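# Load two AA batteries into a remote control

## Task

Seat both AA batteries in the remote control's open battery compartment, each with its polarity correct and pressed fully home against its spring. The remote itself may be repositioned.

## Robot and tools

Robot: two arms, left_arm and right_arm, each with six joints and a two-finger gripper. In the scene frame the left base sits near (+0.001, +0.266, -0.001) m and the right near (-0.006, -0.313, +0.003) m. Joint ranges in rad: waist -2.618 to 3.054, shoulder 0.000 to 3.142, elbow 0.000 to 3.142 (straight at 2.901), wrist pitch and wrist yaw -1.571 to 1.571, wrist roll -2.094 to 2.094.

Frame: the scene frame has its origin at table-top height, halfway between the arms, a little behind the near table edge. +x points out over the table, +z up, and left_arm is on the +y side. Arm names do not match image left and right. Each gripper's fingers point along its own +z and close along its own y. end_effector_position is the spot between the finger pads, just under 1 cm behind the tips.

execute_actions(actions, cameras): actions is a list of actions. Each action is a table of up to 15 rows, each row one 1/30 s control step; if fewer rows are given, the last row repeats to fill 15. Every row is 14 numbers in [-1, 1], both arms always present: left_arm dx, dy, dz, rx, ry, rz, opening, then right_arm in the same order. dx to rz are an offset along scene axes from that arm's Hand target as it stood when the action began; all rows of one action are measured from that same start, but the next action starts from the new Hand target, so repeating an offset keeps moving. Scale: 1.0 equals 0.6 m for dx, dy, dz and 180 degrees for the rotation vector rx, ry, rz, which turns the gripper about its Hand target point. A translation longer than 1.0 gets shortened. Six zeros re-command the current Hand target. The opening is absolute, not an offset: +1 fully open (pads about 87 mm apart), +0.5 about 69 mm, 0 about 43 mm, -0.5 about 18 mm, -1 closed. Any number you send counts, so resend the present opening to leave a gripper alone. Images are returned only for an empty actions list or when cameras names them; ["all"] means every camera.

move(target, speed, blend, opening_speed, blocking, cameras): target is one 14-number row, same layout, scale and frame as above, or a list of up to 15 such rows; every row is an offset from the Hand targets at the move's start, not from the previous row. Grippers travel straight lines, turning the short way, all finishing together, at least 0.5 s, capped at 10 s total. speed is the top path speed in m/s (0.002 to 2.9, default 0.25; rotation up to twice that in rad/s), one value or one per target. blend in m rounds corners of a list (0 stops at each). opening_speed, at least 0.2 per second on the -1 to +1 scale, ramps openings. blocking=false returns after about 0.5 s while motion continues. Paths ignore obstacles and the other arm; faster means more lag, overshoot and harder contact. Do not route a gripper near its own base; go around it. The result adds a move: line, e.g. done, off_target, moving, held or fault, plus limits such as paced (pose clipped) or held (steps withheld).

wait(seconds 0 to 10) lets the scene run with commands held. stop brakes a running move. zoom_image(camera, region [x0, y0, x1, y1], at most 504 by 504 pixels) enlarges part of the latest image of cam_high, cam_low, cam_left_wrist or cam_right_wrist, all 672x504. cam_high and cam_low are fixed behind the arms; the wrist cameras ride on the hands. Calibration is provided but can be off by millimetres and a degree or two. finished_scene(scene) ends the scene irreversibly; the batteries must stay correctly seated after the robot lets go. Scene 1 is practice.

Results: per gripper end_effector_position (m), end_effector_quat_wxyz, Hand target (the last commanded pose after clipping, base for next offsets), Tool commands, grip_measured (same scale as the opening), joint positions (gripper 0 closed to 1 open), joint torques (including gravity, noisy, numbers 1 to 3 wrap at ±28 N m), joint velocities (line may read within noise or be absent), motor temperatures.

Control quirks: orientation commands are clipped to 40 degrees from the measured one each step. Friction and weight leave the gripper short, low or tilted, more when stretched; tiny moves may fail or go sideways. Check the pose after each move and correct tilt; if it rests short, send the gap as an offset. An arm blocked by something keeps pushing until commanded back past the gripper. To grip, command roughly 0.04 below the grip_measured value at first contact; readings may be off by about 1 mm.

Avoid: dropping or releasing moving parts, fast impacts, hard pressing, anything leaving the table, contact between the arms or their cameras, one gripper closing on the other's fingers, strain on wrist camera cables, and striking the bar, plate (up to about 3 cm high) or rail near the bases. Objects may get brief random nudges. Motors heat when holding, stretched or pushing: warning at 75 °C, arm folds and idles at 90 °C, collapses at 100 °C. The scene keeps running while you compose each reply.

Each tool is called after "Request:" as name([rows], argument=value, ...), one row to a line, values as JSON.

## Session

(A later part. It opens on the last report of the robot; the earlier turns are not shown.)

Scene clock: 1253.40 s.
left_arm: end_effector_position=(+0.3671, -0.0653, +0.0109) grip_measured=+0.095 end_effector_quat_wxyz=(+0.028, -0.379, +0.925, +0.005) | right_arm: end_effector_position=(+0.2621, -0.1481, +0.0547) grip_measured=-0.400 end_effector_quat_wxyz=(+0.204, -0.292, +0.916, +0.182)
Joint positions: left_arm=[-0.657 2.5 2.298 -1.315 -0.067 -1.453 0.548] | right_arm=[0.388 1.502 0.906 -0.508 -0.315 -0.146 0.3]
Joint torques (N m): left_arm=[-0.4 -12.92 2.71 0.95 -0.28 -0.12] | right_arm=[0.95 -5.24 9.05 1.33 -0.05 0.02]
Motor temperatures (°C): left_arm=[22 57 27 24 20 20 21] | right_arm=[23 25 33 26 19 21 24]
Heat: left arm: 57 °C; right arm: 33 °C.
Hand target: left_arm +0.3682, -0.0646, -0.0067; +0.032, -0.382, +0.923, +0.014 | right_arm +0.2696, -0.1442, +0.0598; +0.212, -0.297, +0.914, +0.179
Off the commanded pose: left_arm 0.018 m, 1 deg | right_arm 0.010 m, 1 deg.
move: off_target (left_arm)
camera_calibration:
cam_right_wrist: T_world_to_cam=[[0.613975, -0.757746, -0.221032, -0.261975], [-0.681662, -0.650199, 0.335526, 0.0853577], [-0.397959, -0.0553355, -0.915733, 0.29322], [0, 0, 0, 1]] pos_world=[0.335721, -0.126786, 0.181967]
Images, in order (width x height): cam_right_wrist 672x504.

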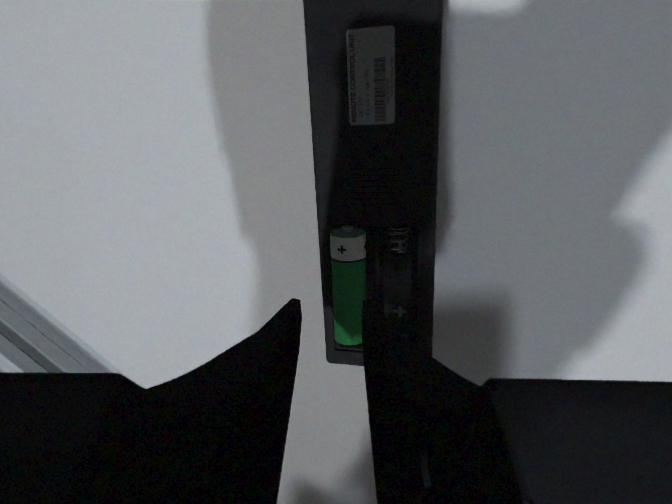

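Request:
zoom_image(camera="cam_right_wrist", region=[315, 320, 375, 370])

Request:
zoom_image(camera="cam_right_wrist", region=[315, 215, 375, 265])

Scaled by 8.400.

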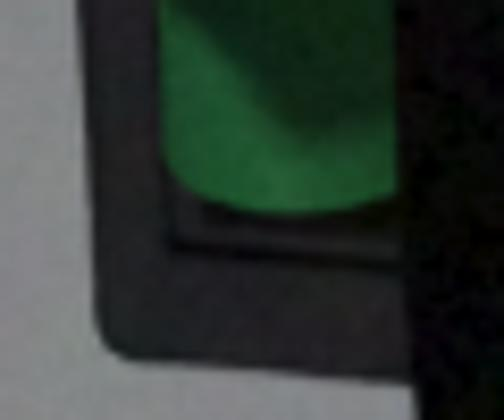

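Scaled by 8.400.

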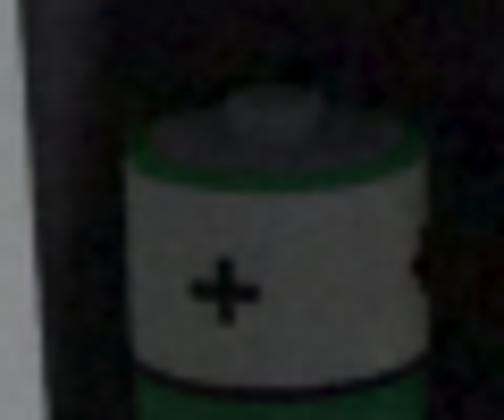

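Request:
move(target=[0,0,0,0,0,0,0.02,0.0065,0.0027,-0.028,-0.0149,0.0165,0,-0.40], speed=0.08, cameras=["cam_right_wrist"])

Request:
zoom_image(camera="cam_right_wrist", region=[260, 220, 440, 400])

Scene clock: 1314.27 s.
left_arm: end_effector_position=(+0.3671, -0.0653, +0.0109) grip_measured=+0.095 end_effector_quat_wxyz=(+0.028, -0.379, +0.925, +0.005) | right_arm: end_effector_position=(+0.2638, -0.1469, +0.0451) grip_measured=-0.400 end_effector_quat_wxyz=(+0.186, -0.293, +0.921, +0.176)
Joint positions: left_arm=[-0.657 2.5 2.298 -1.315 -0.067 -1.453 0.548] | right_arm=[0.396 1.556 0.93 -0.518 -0.303 -0.146 0.3]
Joint torques (N m): left_arm=[-0.42 -12.93 2.66 0.95 -0.29 -0.13] | right_arm=[0.23 -7.25 6.17 1.33 -0.14 0.05]
Motor temperatures (°C): left_arm=[22 57 27 24 20 20 21] | right_arm=[23 25 36 26 19 21 23]
Heat: left arm: 57 °C; right arm: 36 °C.
Hand target: left_arm +0.3682, -0.0646, -0.0067; +0.032, -0.382, +0.923, +0.014 | right_arm +0.2646, -0.1466, +0.0464; +0.189, -0.293, +0.921, +0.176 (not the last commanded pose)
Off the commanded pose: left_arm 0.018 m, 1 deg | right_arm 0.011 m, 1 deg.
move: held (right_arm; a check stopped the path), off_target (left_arm); limits=held
pose unreachable (right arm): on one or more control steps of this call, first in action 0 (counted from 0), this arm could not follow its commanded pose, so it was not sent that pose on those steps. It may still have moved: this result reports where it is.
cause: moving toward the commanded pose would bring a part of the arm too close to another arm (this arm's wrist camera and the left arm's wrist (the part past joint 4), at the place that arm is still heading or pushing toward).
camera_calibration:
cam_right_wrist: T_world_to_cam=[[0.608795, -0.761698, -0.221777, -0.263531], [-0.66866, -0.643107, 0.37324, 0.0863562], [-0.426922, -0.0789335, -0.900837, 0.288674], [0, 0, 0, 1]] pos_world=[0.341421, -0.122409, 0.169372]
Images, in order (width x height): cam_right_wrist 672x504.

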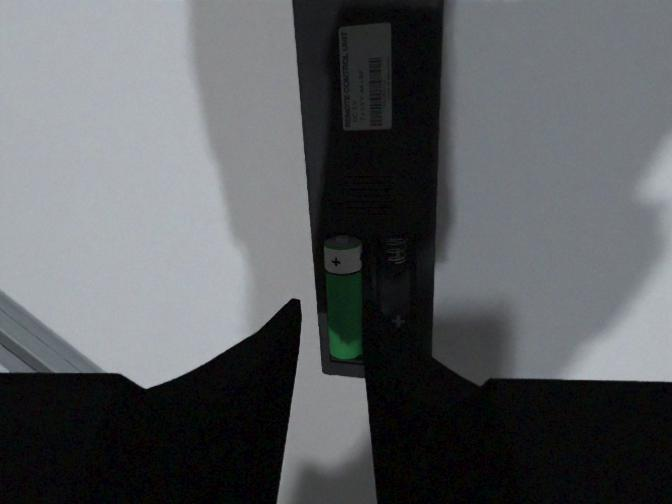

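Scaled by 2.800.

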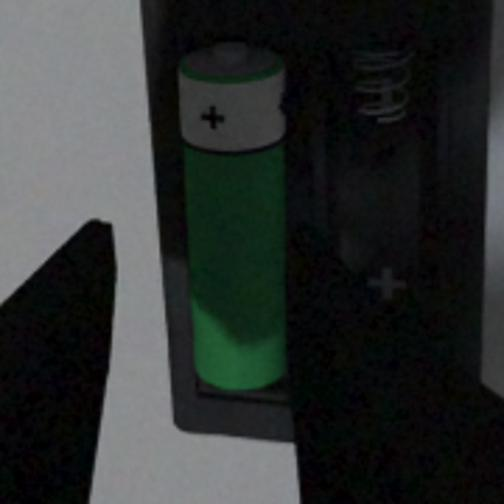

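Request:
move(target=[0,0,0,0,0,0,0.02,0.0095,0.0052,-0.0298,0.0112,-0.0124,0,-0.40], speed=0.06, cameras=["cam_right_wrist","cam_left_wrist"])

Request:
zoom_image(camera="cam_right_wrist", region=[260, 230, 440, 410])

Scene clock: 1327.80 s.
left_arm: end_effector_position=(+0.3671, -0.0653, +0.0109) grip_measured=+0.095 end_effector_quat_wxyz=(+0.028, -0.379, +0.925, +0.005) | right_arm: end_effector_position=(+0.2668, -0.1458, +0.0318) grip_measured=-0.400 end_effector_quat_wxyz=(+0.207, -0.294, +0.916, +0.179)
Joint positions: left_arm=[-0.657 2.5 2.298 -1.315 -0.067 -1.453 0.548] | right_arm=[0.393 1.556 0.858 -0.4 -0.307 -0.146 0.3]
Joint torques (N m): left_arm=[-0.42 -12.94 2.67 0.95 -0.29 -0.13] | right_arm=[-0.31 -5.34 5.61 1.73 -0.3 0.04]
Motor temperatures (°C): left_arm=[22 57 27 24 20 20 21] | right_arm=[23 25 35 26 19 21 23]
Heat: left arm: 57 °C; right arm: 35 °C.
Hand target: left_arm +0.3682, -0.0646, -0.0067; +0.032, -0.382, +0.923, +0.014 | right_arm +0.2702, -0.1434, +0.0284; +0.212, -0.293, +0.913, +0.187
Off the commanded pose: left_arm 0.018 m, 1 deg | right_arm 0.005 m, 1 deg.
move: off_target (left_arm)
camera_calibration:
cam_left_wrist: T_world_to_cam=[[0.710426, -0.703769, 0.00214324, -0.307362], [-0.498714, -0.501278, 0.70711, 0.165817], [-0.496568, -0.503418, -0.7071, 0.301642], [0, 0, 0, 1]] pos_world=[0.450839, 0.0186607, 0.0966986]
cam_right_wrist: T_world_to_cam=[[0.616511, -0.757954, -0.213118, -0.269203], [-0.683614, -0.649595, 0.332715, 0.0983951], [-0.390623, -0.0594317, -0.91863, 0.271782], [0, 0, 0, 1]] pos_world=[0.339395, -0.123974, 0.159558]
Images, in order (width x height): cam_left_wrist 672x504, cam_right_wrist 672x504.

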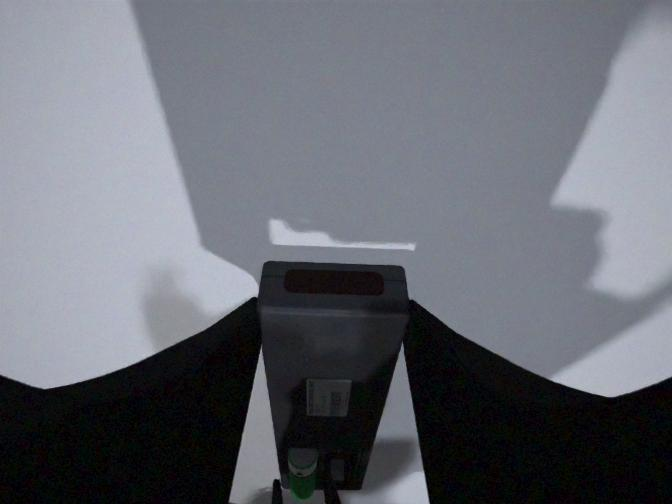

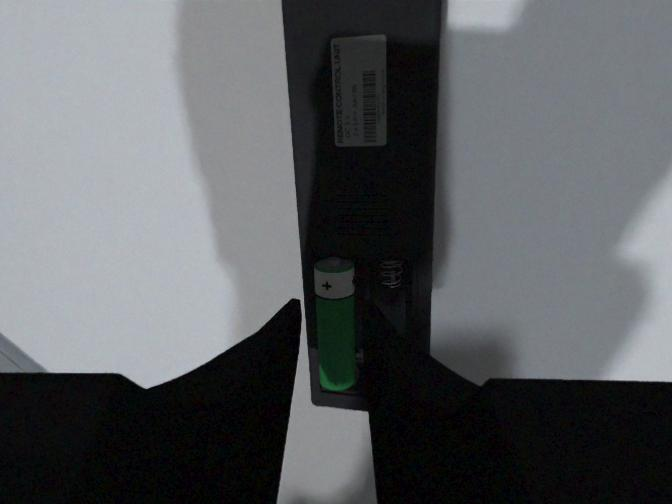

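Scaled by 2.800.

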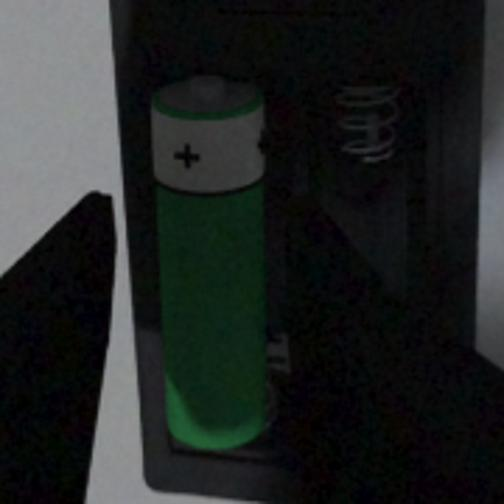

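Request:
zoom_image(camera="cam_right_wrist", region=[315, 340, 375, 400])

Request:
zoom_image(camera="cam_right_wrist", region=[370, 250, 430, 310])

Scaled by 8.400.

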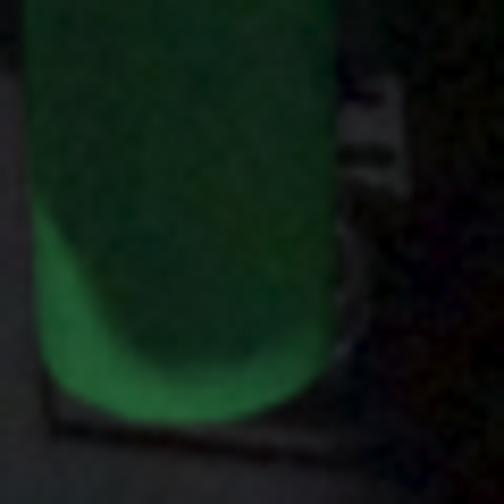

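Scaled by 8.400.

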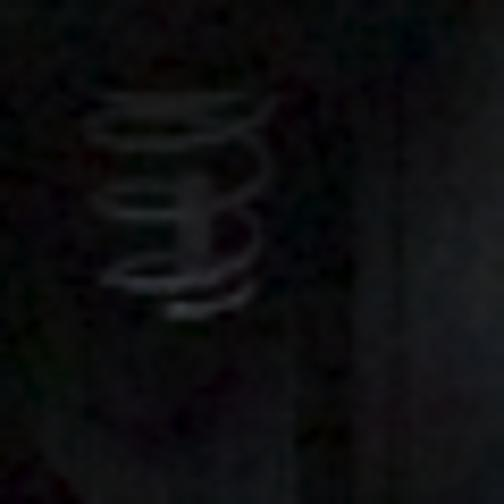

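Request:
move([
  [0,0,0,0,0,0,0.02,0.0012,-0.0015,-0.005,0,0,0,-0.40],
  [0,0,0,0,0,0,0.02,0.0012,-0.0015,-0.005,0,0,0,-0.68],
], speed=0.05, opening_speed=0.4, cameras=["cam_right_wrist"])

Request:
zoom_image(camera="cam_right_wrist", region=[260, 230, 440, 410])

Scene clock: 1377.53 s.
left_arm: end_effector_position=(+0.3671, -0.0653, +0.0109) grip_measured=+0.095 end_effector_quat_wxyz=(+0.028, -0.379, +0.925, +0.005) | right_arm: end_effector_position=(+0.2673, -0.1465, +0.0280) grip_measured=-0.604 end_effector_quat_wxyz=(+0.206, -0.292, +0.917, +0.180)
Joint positions: left_arm=[-0.657 2.5 2.298 -1.315 -0.067 -1.453 0.548] | right_arm=[0.389 1.566 0.852 -0.387 -0.31 -0.146 0.198]
Joint torques (N m): left_arm=[-0.4 -12.92 2.69 0.94 -0.29 -0.13] | right_arm=[-0.32 -5.67 5.6 1.72 -0.28 0]
Motor temperatures (°C): left_arm=[22 58 27 24 20 20 21] | right_arm=[23 25 33 27 19 21 23]
Heat: left arm: 58 °C; right arm: 33 °C.
Hand target: left_arm +0.3682, -0.0646, -0.0067; +0.032, -0.382, +0.923, +0.014 | right_arm +0.2711, -0.1444, +0.0255; +0.212, -0.293, +0.913, +0.187
Off the commanded pose: left_arm 0.018 m, 1 deg | right_arm 0.005 m, 1 deg.
move: off_target (left_arm)
camera_calibration:
cam_right_wrist: T_world_to_cam=[[0.61342, -0.759571, -0.21626, -0.270121], [-0.684135, -0.647875, 0.33499, 0.0998409], [-0.394558, -0.057538, -0.917068, 0.26969], [0, 0, 0, 1]] pos_world=[0.34041, -0.124974, 0.155462]
Images, in order (width x height): cam_right_wrist 672x504.

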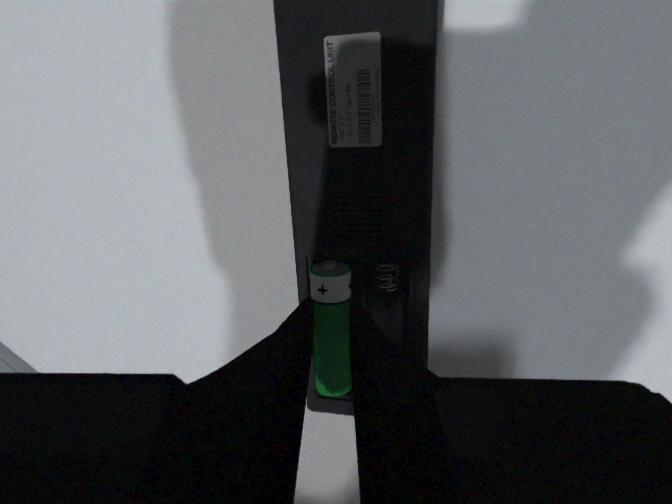

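Scaled by 2.800.

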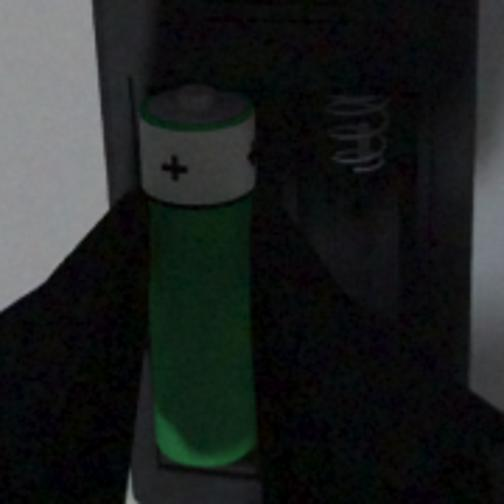

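Request:
move([
  [0,0,0,0,0,0,0.02,-0.0013,-0.0033,0.0333,0,0,0,-0.68],
  [0,0,0,0,0,0,0.02,-0.0013,-0.0033,0.0333,0.0743,-0.0826,0.0194,-0.68],
], speed=0.08, cameras=["cam_left_wrist","cam_right_wrist"])

Request:
zoom_image(camera="cam_right_wrist", region=[240, 220, 420, 420])

Scene clock: 1408.50 s.
left_arm: end_effector_position=(+0.3671, -0.0653, +0.0109) grip_measured=+0.095 end_effector_quat_wxyz=(+0.028, -0.379, +0.925, +0.005) | right_arm: end_effector_position=(+0.2631, -0.1489, +0.0347) grip_measured=-0.604 end_effector_quat_wxyz=(+0.327, -0.306, +0.857, +0.255)
Joint positions: left_arm=[-0.657 2.5 2.298 -1.315 -0.067 -1.453 0.548] | right_arm=[0.287 1.389 0.565 -0.023 -0.51 -0.198 0.198]
Joint torques (N m): left_arm=[-0.42 -12.93 2.7 0.94 -0.28 -0.12] | right_arm=[-0.32 -7.38 5.6 2.14 -0.36 -0.07]
Motor temperatures (°C): left_arm=[22 58 27 24 20 20 21] | right_arm=[23 25 33 26 19 21 24]
Heat: left arm: 58 °C; right arm: 33 °C.
Hand target: left_arm +0.3682, -0.0646, -0.0067; +0.032, -0.382, +0.923, +0.014 | right_arm +0.2702, -0.1463, +0.0454; +0.355, -0.315, +0.841, +0.259
Off the commanded pose: left_arm 0.018 m, 1 deg | right_arm 0.013 m, 4 deg.
move: off_target (left_arm, right_arm)
camera_calibration:
cam_left_wrist: T_world_to_cam=[[0.710426, -0.703769, 0.00214324, -0.307362], [-0.498714, -0.501278, 0.70711, 0.165817], [-0.496568, -0.503418, -0.7071, 0.301642], [0, 0, 0, 1]] pos_world=[0.450839, 0.0186607, 0.0966986]
cam_right_wrist: T_world_to_cam=[[0.697191, -0.675496, -0.240062, -0.276674], [-0.689322, -0.723644, 0.0342786, 0.0937695], [-0.196875, 0.141581, -0.970152, 0.253502], [0, 0, 0, 1]] pos_world=[0.30744, -0.154928, 0.176303]
Images, in order (width x height): cam_left_wrist 672x504, cam_right_wrist 672x504.

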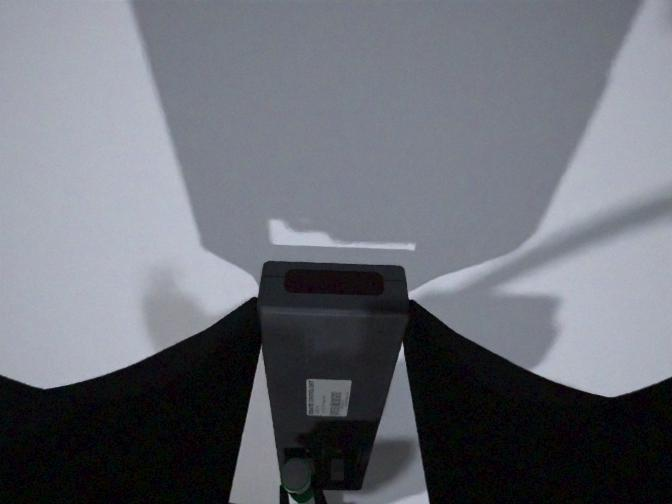

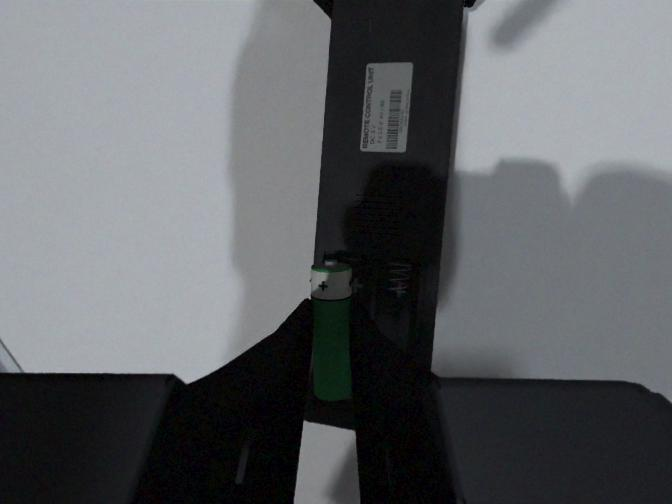

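Scaled by 2.520.

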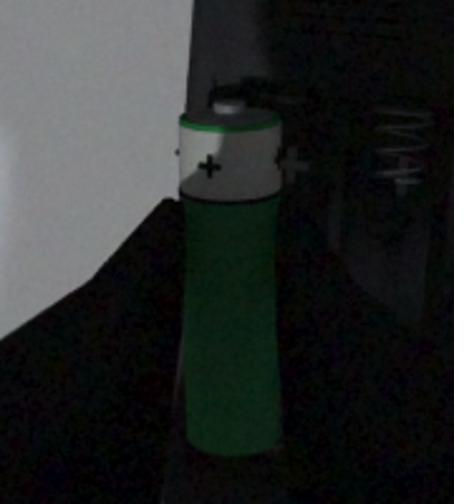

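Request:
zoom_image(camera="cam_right_wrist", region=[300, 245, 370, 305])

Request:
zoom_image(camera="cam_right_wrist", region=[295, 370, 365, 430])

Request:
zoom_image(camera="cam_left_wrist", region=[250, 420, 390, 504])

Scaled by 7.200.

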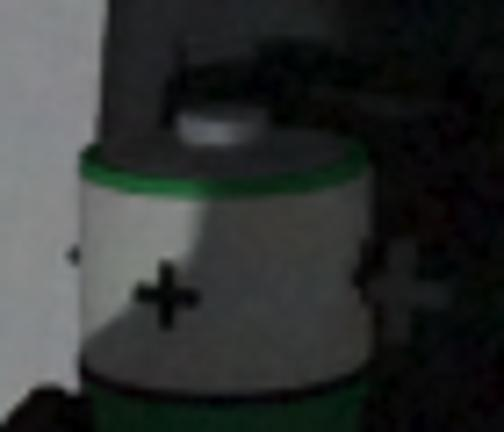

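Scaled by 7.200.

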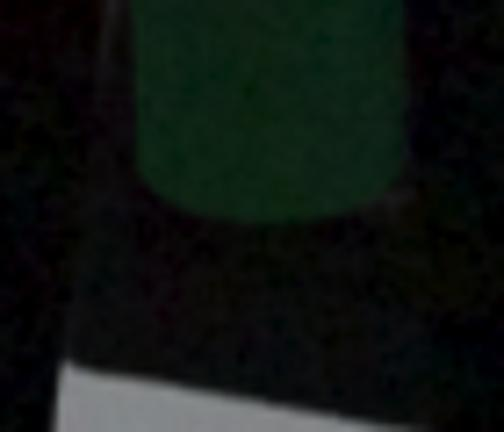

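Scaled by 3.600.

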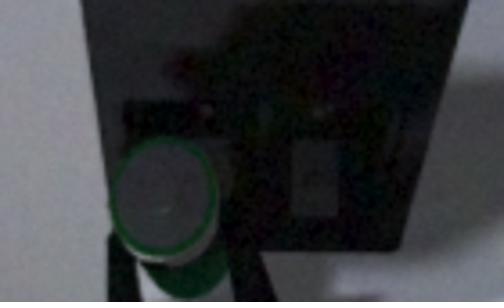

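Request:
move(target=[0,0,0,0,0,0,0.02,0.0057,0.0022,0.0022,0.0260,-0.0289,0.003,-0.68], speed=0.08, cameras=["cam_left_wrist","cam_right_wrist"])

Request:
zoom_image(camera="cam_right_wrist", region=[290, 240, 370, 320])

Request:
zoom_image(camera="cam_right_wrist", region=[285, 370, 365, 450])

Scene clock: 1458.37 s.
left_arm: end_effector_position=(+0.3671, -0.0653, +0.0109) grip_measured=+0.095 end_effector_quat_wxyz=(+0.028, -0.379, +0.925, +0.005) | right_arm: end_effector_position=(+0.2677, -0.1469, +0.0361) grip_measured=-0.604 end_effector_quat_wxyz=(+0.380, -0.312, +0.826, +0.277)
Joint positions: left_arm=[-0.657 2.5 2.298 -1.315 -0.067 -1.453 0.548] | right_arm=[0.253 1.376 0.465 0.184 -0.582 -0.198 0.198]
Joint torques (N m): left_arm=[-0.42 -12.93 2.69 0.95 -0.28 -0.13] | right_arm=[-0.4 -6.69 5.42 2.26 -0.34 0.05]
Motor temperatures (°C): left_arm=[22 58 27 24 20 20 21] | right_arm=[23 27 33 29 19 21 24]
Heat: left arm: 58 °C; right arm: 33 °C.
Hand target: left_arm +0.3682, -0.0646, -0.0067; +0.032, -0.382, +0.923, +0.014 | right_arm +0.2737, -0.1450, +0.0468; +0.404, -0.316, +0.811, +0.280
Off the commanded pose: left_arm 0.018 m, 1 deg | right_arm 0.012 m, 3 deg.
move: off_target (left_arm, right_arm)
camera_calibration:
cam_left_wrist: T_world_to_cam=[[0.710426, -0.703769, 0.00214324, -0.307362], [-0.498714, -0.501278, 0.70711, 0.165817], [-0.496568, -0.503418, -0.7071, 0.301642], [0, 0, 0, 1]] pos_world=[0.450839, 0.0186607, 0.0966986]
cam_right_wrist: T_world_to_cam=[[0.731175, -0.645071, -0.221962, -0.283423], [-0.674527, -0.732255, -0.0938926, 0.0977063], [-0.101966, 0.218372, -0.970524, 0.241378], [0, 0, 0, 1]] pos_world=[0.297749, -0.163992, 0.180528]
Images, in order (width x height): cam_left_wrist 672x504, cam_right_wrist 672x504.

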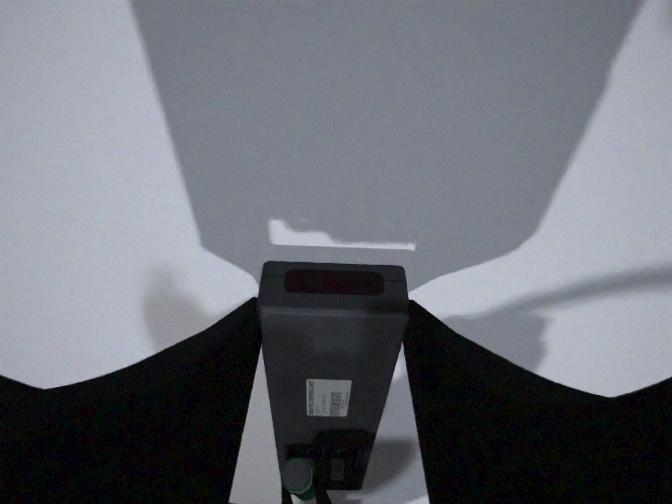

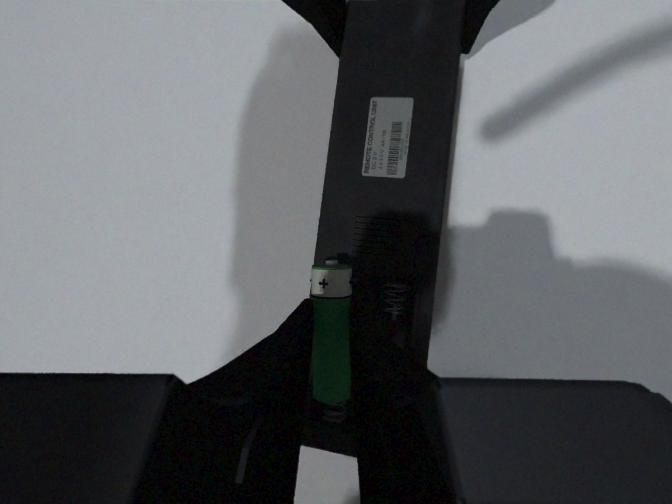

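Scaled by 6.300.

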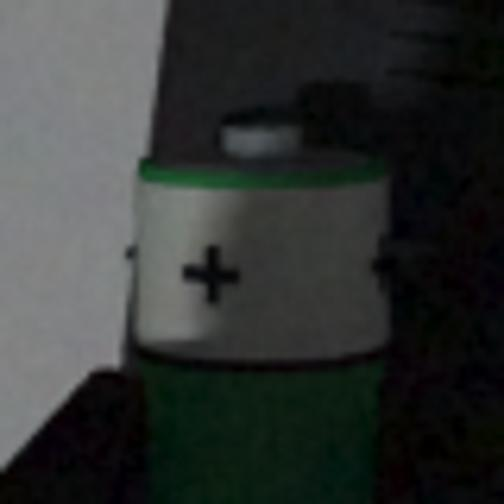

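Scaled by 6.300.

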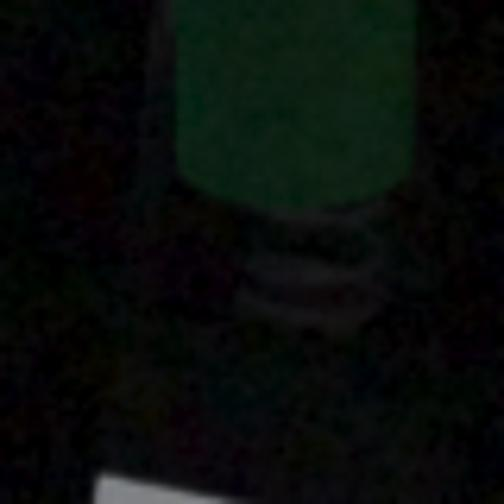

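Request:
zoom_image(camera="cam_right_wrist", region=[300, 160, 480, 260])

Scaled by 2.800.

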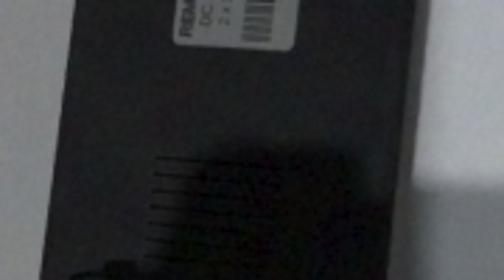

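Request:
move(target=[0,0,0,0,0,0,0.02,-0.0078,-0.0070,0.0,0.0149,-0.0165,-0.0078,-0.68], speed=0.06, cameras=["cam_left_wrist","cam_right_wrist"])

Request:
zoom_image(camera="cam_right_wrist", region=[290, 240, 370, 320])

Request:
zoom_image(camera="cam_right_wrist", region=[285, 380, 365, 460])

Scene clock: 1524.60 s.
left_arm: end_effector_position=(+0.3671, -0.0653, +0.0109) grip_measured=+0.095 end_effector_quat_wxyz=(+0.028, -0.379, +0.925, +0.005) | right_arm: end_effector_position=(+0.2647, -0.1500, +0.0368) grip_measured=-0.604 end_effector_quat_wxyz=(+0.416, -0.304, +0.809, +0.283)
Joint positions: left_arm=[-0.657 2.5 2.298 -1.315 -0.067 -1.453 0.548] | right_arm=[0.232 1.343 0.37 0.333 -0.603 -0.172 0.198]
Joint torques (N m): left_arm=[-0.4 -12.92 2.7 0.94 -0.29 -0.12] | right_arm=[-0.47 -6.34 5.19 2.27 -0.29 0.1]
Motor temperatures (°C): left_arm=[22 59 27 24 20 20 21] | right_arm=[23 25 32 31 19 21 24]
Heat: left arm: 59 °C; right arm: 32 °C.
Hand target: left_arm +0.3682, -0.0646, -0.0067; +0.032, -0.382, +0.923, +0.014 | right_arm +0.2689, -0.1492, +0.0468; +0.436, -0.304, +0.798, +0.286
Off the commanded pose: left_arm 0.018 m, 1 deg | right_arm 0.011 m, 3 deg.
move: off_target (left_arm, right_arm)
camera_calibration:
cam_left_wrist: T_world_to_cam=[[0.710426, -0.703769, 0.00214324, -0.307362], [-0.498714, -0.501278, 0.70711, 0.165817], [-0.496568, -0.503418, -0.7071, 0.301642], [0, 0, 0, 1]] pos_world=[0.450839, 0.0186607, 0.0966986]
cam_right_wrist: T_world_to_cam=[[0.732633, -0.648414, -0.206903, -0.284525], [-0.679624, -0.713405, -0.170774, 0.100441], [-0.0368729, 0.265731, -0.963342, 0.232018], [0, 0, 0, 1]] pos_world=[0.28527, -0.174489, 0.181796]
Images, in order (width x height): cam_left_wrist 672x504, cam_right_wrist 672x504.

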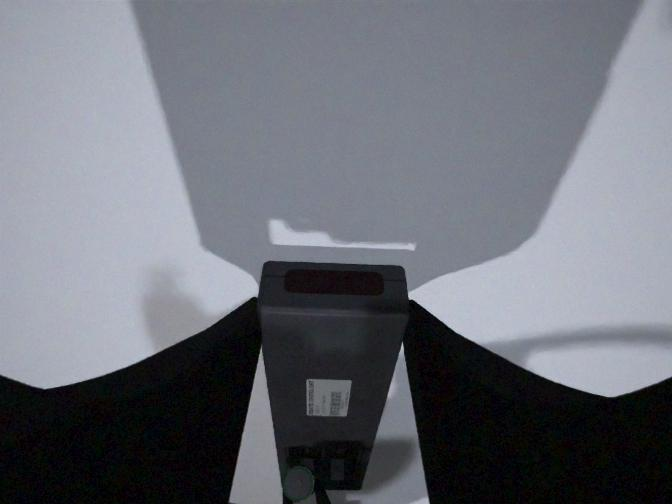

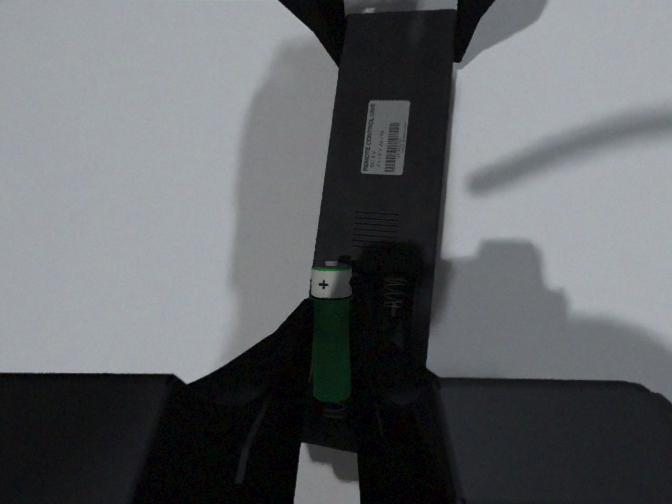

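Scaled by 6.300.

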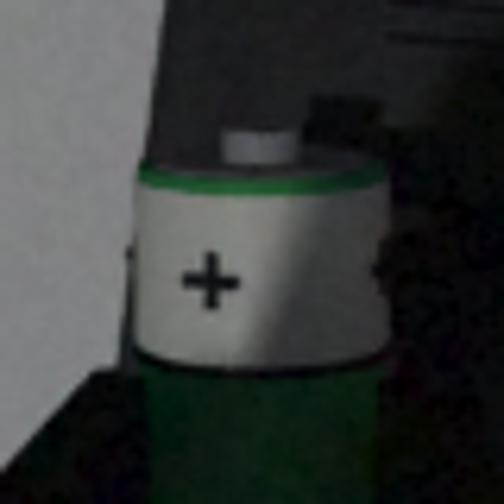

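Scaled by 6.300.

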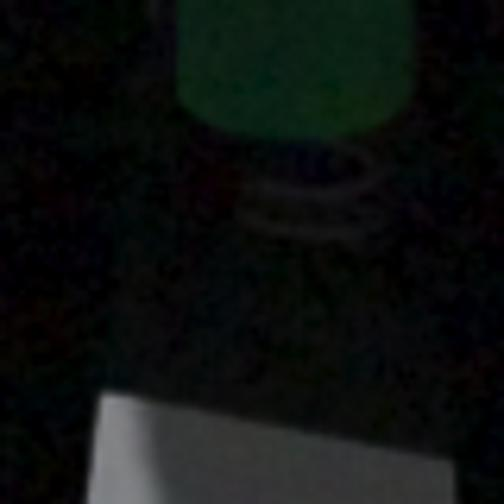

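Request:
move(target=[0,0,0,0,0,0,0.02,-0.0065,-0.0058,-0.0117,0.0,0.0,0,-0.68], speed=0.05, cameras=["cam_left_wrist","cam_right_wrist"])

Request:
zoom_image(camera="cam_right_wrist", region=[285, 380, 365, 460])

Request:
zoom_image(camera="cam_left_wrist", region=[270, 430, 370, 504])

Scene clock: 1547.43 s.
left_arm: end_effector_position=(+0.3671, -0.0653, +0.0109) grip_measured=+0.095 end_effector_quat_wxyz=(+0.028, -0.379, +0.925, +0.005) | right_arm: end_effector_position=(+0.2641, -0.1507, +0.0367) grip_measured=-0.604 end_effector_quat_wxyz=(+0.426, -0.305, +0.802, +0.287)
Joint positions: left_arm=[-0.657 2.5 2.298 -1.315 -0.067 -1.453 0.548] | right_arm=[0.222 1.343 0.343 0.385 -0.621 -0.171 0.198]
Joint torques (N m): left_arm=[-0.42 -12.93 2.66 0.94 -0.29 -0.12] | right_arm=[-0.59 -5.34 4.82 2.09 -0.22 0.05]
Motor temperatures (°C): left_arm=[22 59 27 24 20 20 21] | right_arm=[23 25 32 30 19 21 24]
Heat: left arm: 59 °C; right arm: 32 °C.
Hand target: left_arm +0.3682, -0.0646, -0.0067; +0.032, -0.382, +0.923, +0.014 | right_arm +0.2651, -0.1526, +0.0398; +0.436, -0.304, +0.798, +0.286
Off the commanded pose: left_arm 0.018 m, 1 deg | right_arm 0.004 m, 1 deg.
move: off_target (left_arm)
camera_calibration:
cam_left_wrist: T_world_to_cam=[[0.710426, -0.703769, 0.00214324, -0.307362], [-0.498714, -0.501278, 0.70711, 0.165817], [-0.496568, -0.503418, -0.7071, 0.301642], [0, 0, 0, 1]] pos_world=[0.450839, 0.0186607, 0.0966986]
cam_right_wrist: T_world_to_cam=[[0.739092, -0.642818, -0.201314, -0.285601], [-0.673395, -0.712547, -0.197016, 0.0988718], [-0.0168003, 0.281177, -0.959509, 0.229037], [0, 0, 0, 1]] pos_world=[0.281513, -0.177538, 0.181747]
Images, in order (width x height): cam_left_wrist 672x504, cam_right_wrist 672x504.

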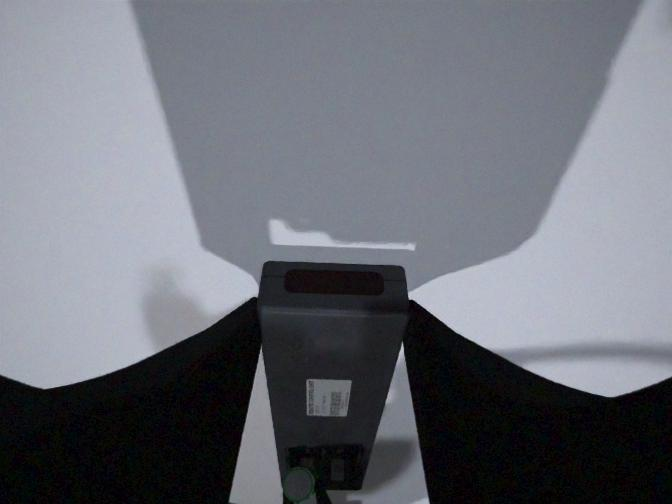

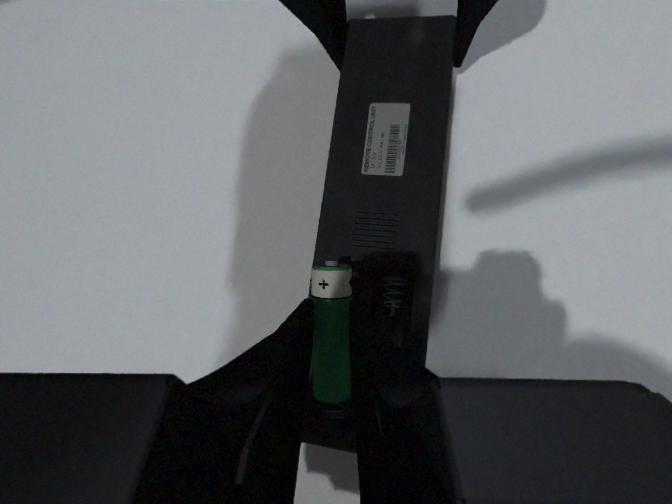

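Scaled by 6.300.

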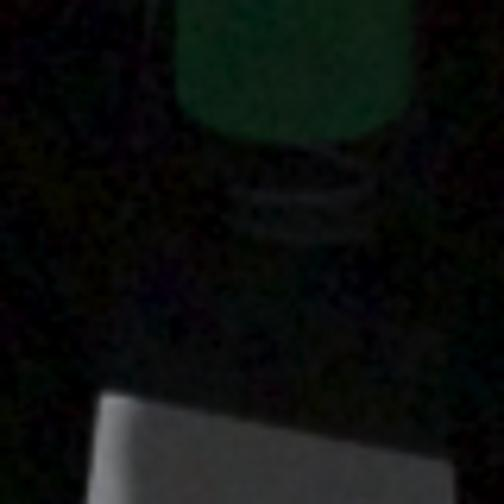

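Scaled by 5.040.

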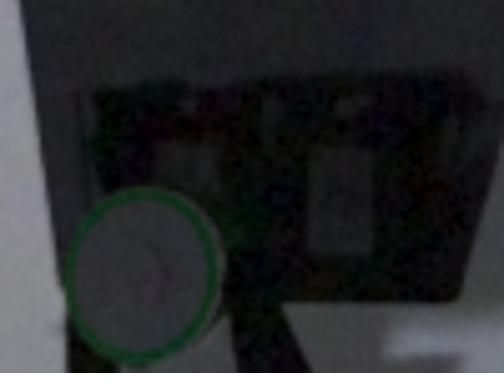

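Request:
move(target=[0,0,0,0,0,0,0.02,-0.0065,-0.0058,-0.0200,0.0,0.0,0,-0.68], speed=0.05, cameras=["cam_left_wrist","cam_right_wrist"])

Request:
zoom_image(camera="cam_right_wrist", region=[285, 380, 365, 460])

Request:
zoom_image(camera="cam_left_wrist", region=[270, 430, 370, 504])

Scene clock: 1561.50 s.
left_arm: end_effector_position=(+0.3671, -0.0653, +0.0109) grip_measured=+0.095 end_effector_quat_wxyz=(+0.028, -0.379, +0.925, +0.005) | right_arm: end_effector_position=(+0.2639, -0.1519, +0.0356) grip_measured=-0.604 end_effector_quat_wxyz=(+0.442, -0.307, +0.792, +0.289)
Joint positions: left_arm=[-0.657 2.5 2.298 -1.315 -0.067 -1.453 0.548] | right_arm=[0.21 1.353 0.305 0.469 -0.638 -0.171 0.198]
Joint torques (N m): left_arm=[-0.39 -12.94 2.66 0.95 -0.29 -0.13] | right_arm=[-0.76 -2.59 4.44 1.97 -0.15 -0.04]
Motor temperatures (°C): left_arm=[22 59 26 24 20 20 21] | right_arm=[23 25 32 31 19 21 24]
Heat: left arm: 59 °C; right arm: 32 °C.
Hand target: left_arm +0.3682, -0.0646, -0.0067; +0.032, -0.382, +0.923, +0.014 | right_arm +0.2611, -0.1562, +0.0277; +0.436, -0.304, +0.798, +0.286
Off the commanded pose: left_arm 0.018 m, 1 deg | right_arm 0.009 m, 1 deg.
move: off_target (left_arm)
camera_calibration:
cam_left_wrist: T_world_to_cam=[[0.710426, -0.703769, 0.00214324, -0.307362], [-0.498714, -0.501278, 0.70711, 0.165817], [-0.496568, -0.503418, -0.7071, 0.301642], [0, 0, 0, 1]] pos_world=[0.450839, 0.0186607, 0.0966986]
cam_right_wrist: T_world_to_cam=[[0.746847, -0.638085, -0.187266, -0.288302], [-0.664823, -0.710002, -0.23218, 0.0971443], [0.0151912, 0.297901, -0.954476, 0.22222], [0, 0, 0, 1]] pos_world=[0.276525, -0.181188, 0.18067]
Images, in order (width x height): cam_left_wrist 672x504, cam_right_wrist 672x504.

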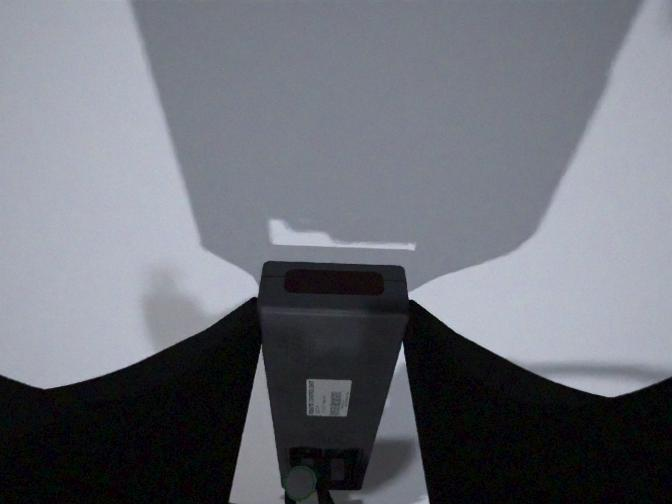

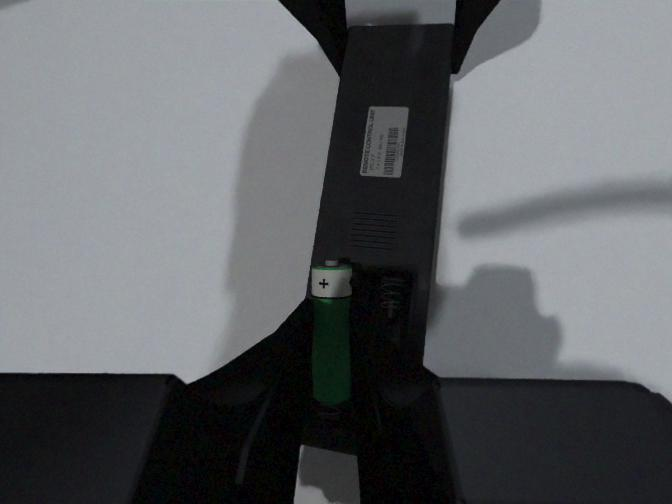

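Scaled by 6.300.

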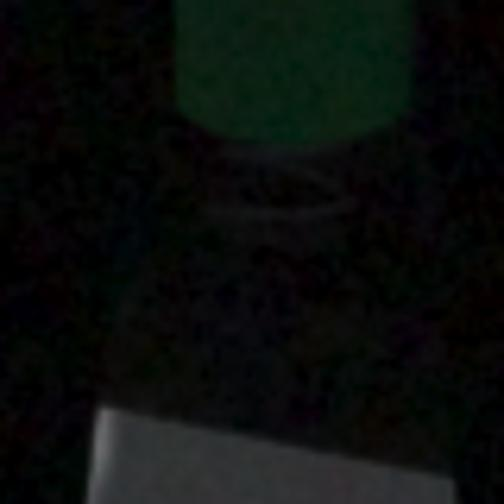

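Scaled by 5.040.

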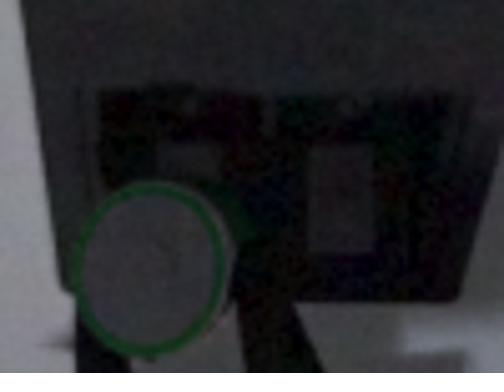

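Request:
move(target=[0,0,0,0,0,0,0.02,0.003,0.002,-0.0133,0.0,0.0,0,-0.68], speed=0.05, cameras=["cam_left_wrist","cam_right_wrist"])

Request:
zoom_image(camera="cam_right_wrist", region=[285, 380, 365, 460])

Request:
zoom_image(camera="cam_left_wrist", region=[270, 430, 370, 504])

Scene clock: 1575.77 s.
left_arm: end_effector_position=(+0.3671, -0.0653, +0.0109) grip_measured=+0.095 end_effector_quat_wxyz=(+0.028, -0.379, +0.925, +0.005) | right_arm: end_effector_position=(+0.2659, -0.1506, +0.0288) grip_measured=-0.604 end_effector_quat_wxyz=(+0.444, -0.308, +0.790, +0.291)
Joint positions: left_arm=[-0.657 2.5 2.298 -1.315 -0.067 -1.453 0.548] | right_arm=[0.21 1.405 0.295 0.536 -0.643 -0.171 0.198]
Joint torques (N m): left_arm=[-0.39 -12.94 2.69 0.94 -0.29 -0.13] | right_arm=[-0.39 -2.58 4.22 1.97 -0.08 -0.02]
Motor temperatures (°C): left_arm=[22 59 26 24 20 20 21] | right_arm=[23 25 31 30 19 21 24]
Heat: left arm: 59 °C; right arm: 31 °C.
Hand target: left_arm +0.3682, -0.0646, -0.0067; +0.032, -0.382, +0.923, +0.014 | right_arm +0.2630, -0.1550, +0.0198; +0.436, -0.304, +0.798, +0.286
Off the commanded pose: left_arm 0.018 m, 1 deg | right_arm 0.011 m, 2 deg.
move: off_target (left_arm, right_arm)
camera_calibration:
cam_left_wrist: T_world_to_cam=[[0.710426, -0.703769, 0.00214324, -0.307362], [-0.498714, -0.501278, 0.70711, 0.165817], [-0.496568, -0.503418, -0.7071, 0.301642], [0, 0, 0, 1]] pos_world=[0.450839, 0.0186607, 0.0966986]
cam_right_wrist: T_world_to_cam=[[0.750479, -0.634013, -0.18657, -0.290589], [-0.660651, -0.712028, -0.237815, 0.0965629], [0.0179344, 0.301733, -0.953224, 0.215175], [0, 0, 0, 1]] pos_world=[0.278016, -0.180407, 0.173859]
Images, in order (width x height): cam_left_wrist 672x504, cam_right_wrist 672x504.

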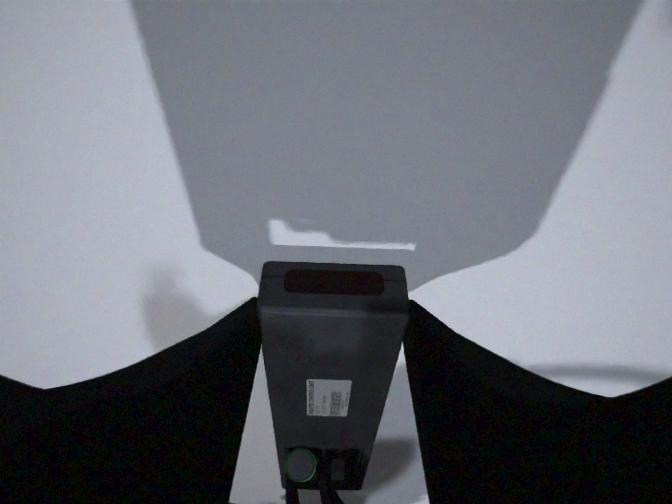

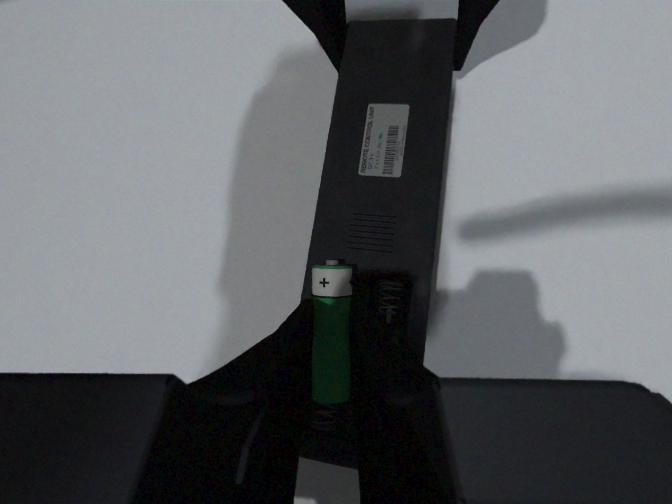

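Scaled by 6.300.

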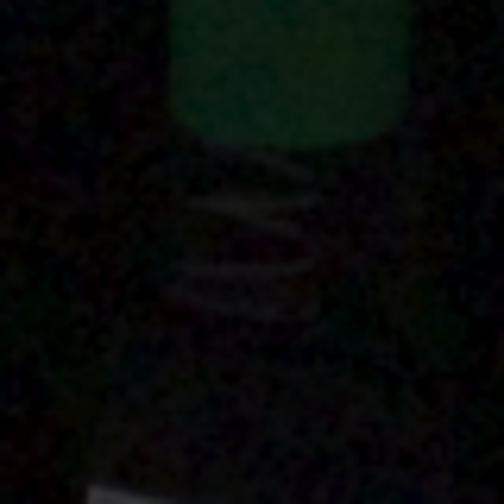

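Scaled by 5.040.

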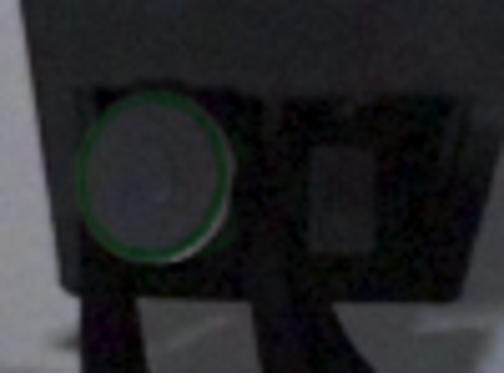

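Request:
zoom_image(camera="cam_right_wrist", region=[290, 230, 450, 350])

Scaled by 3.150.

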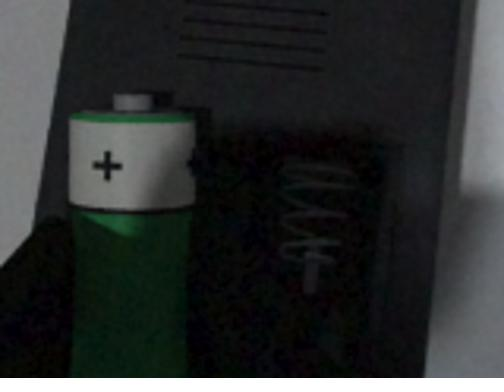

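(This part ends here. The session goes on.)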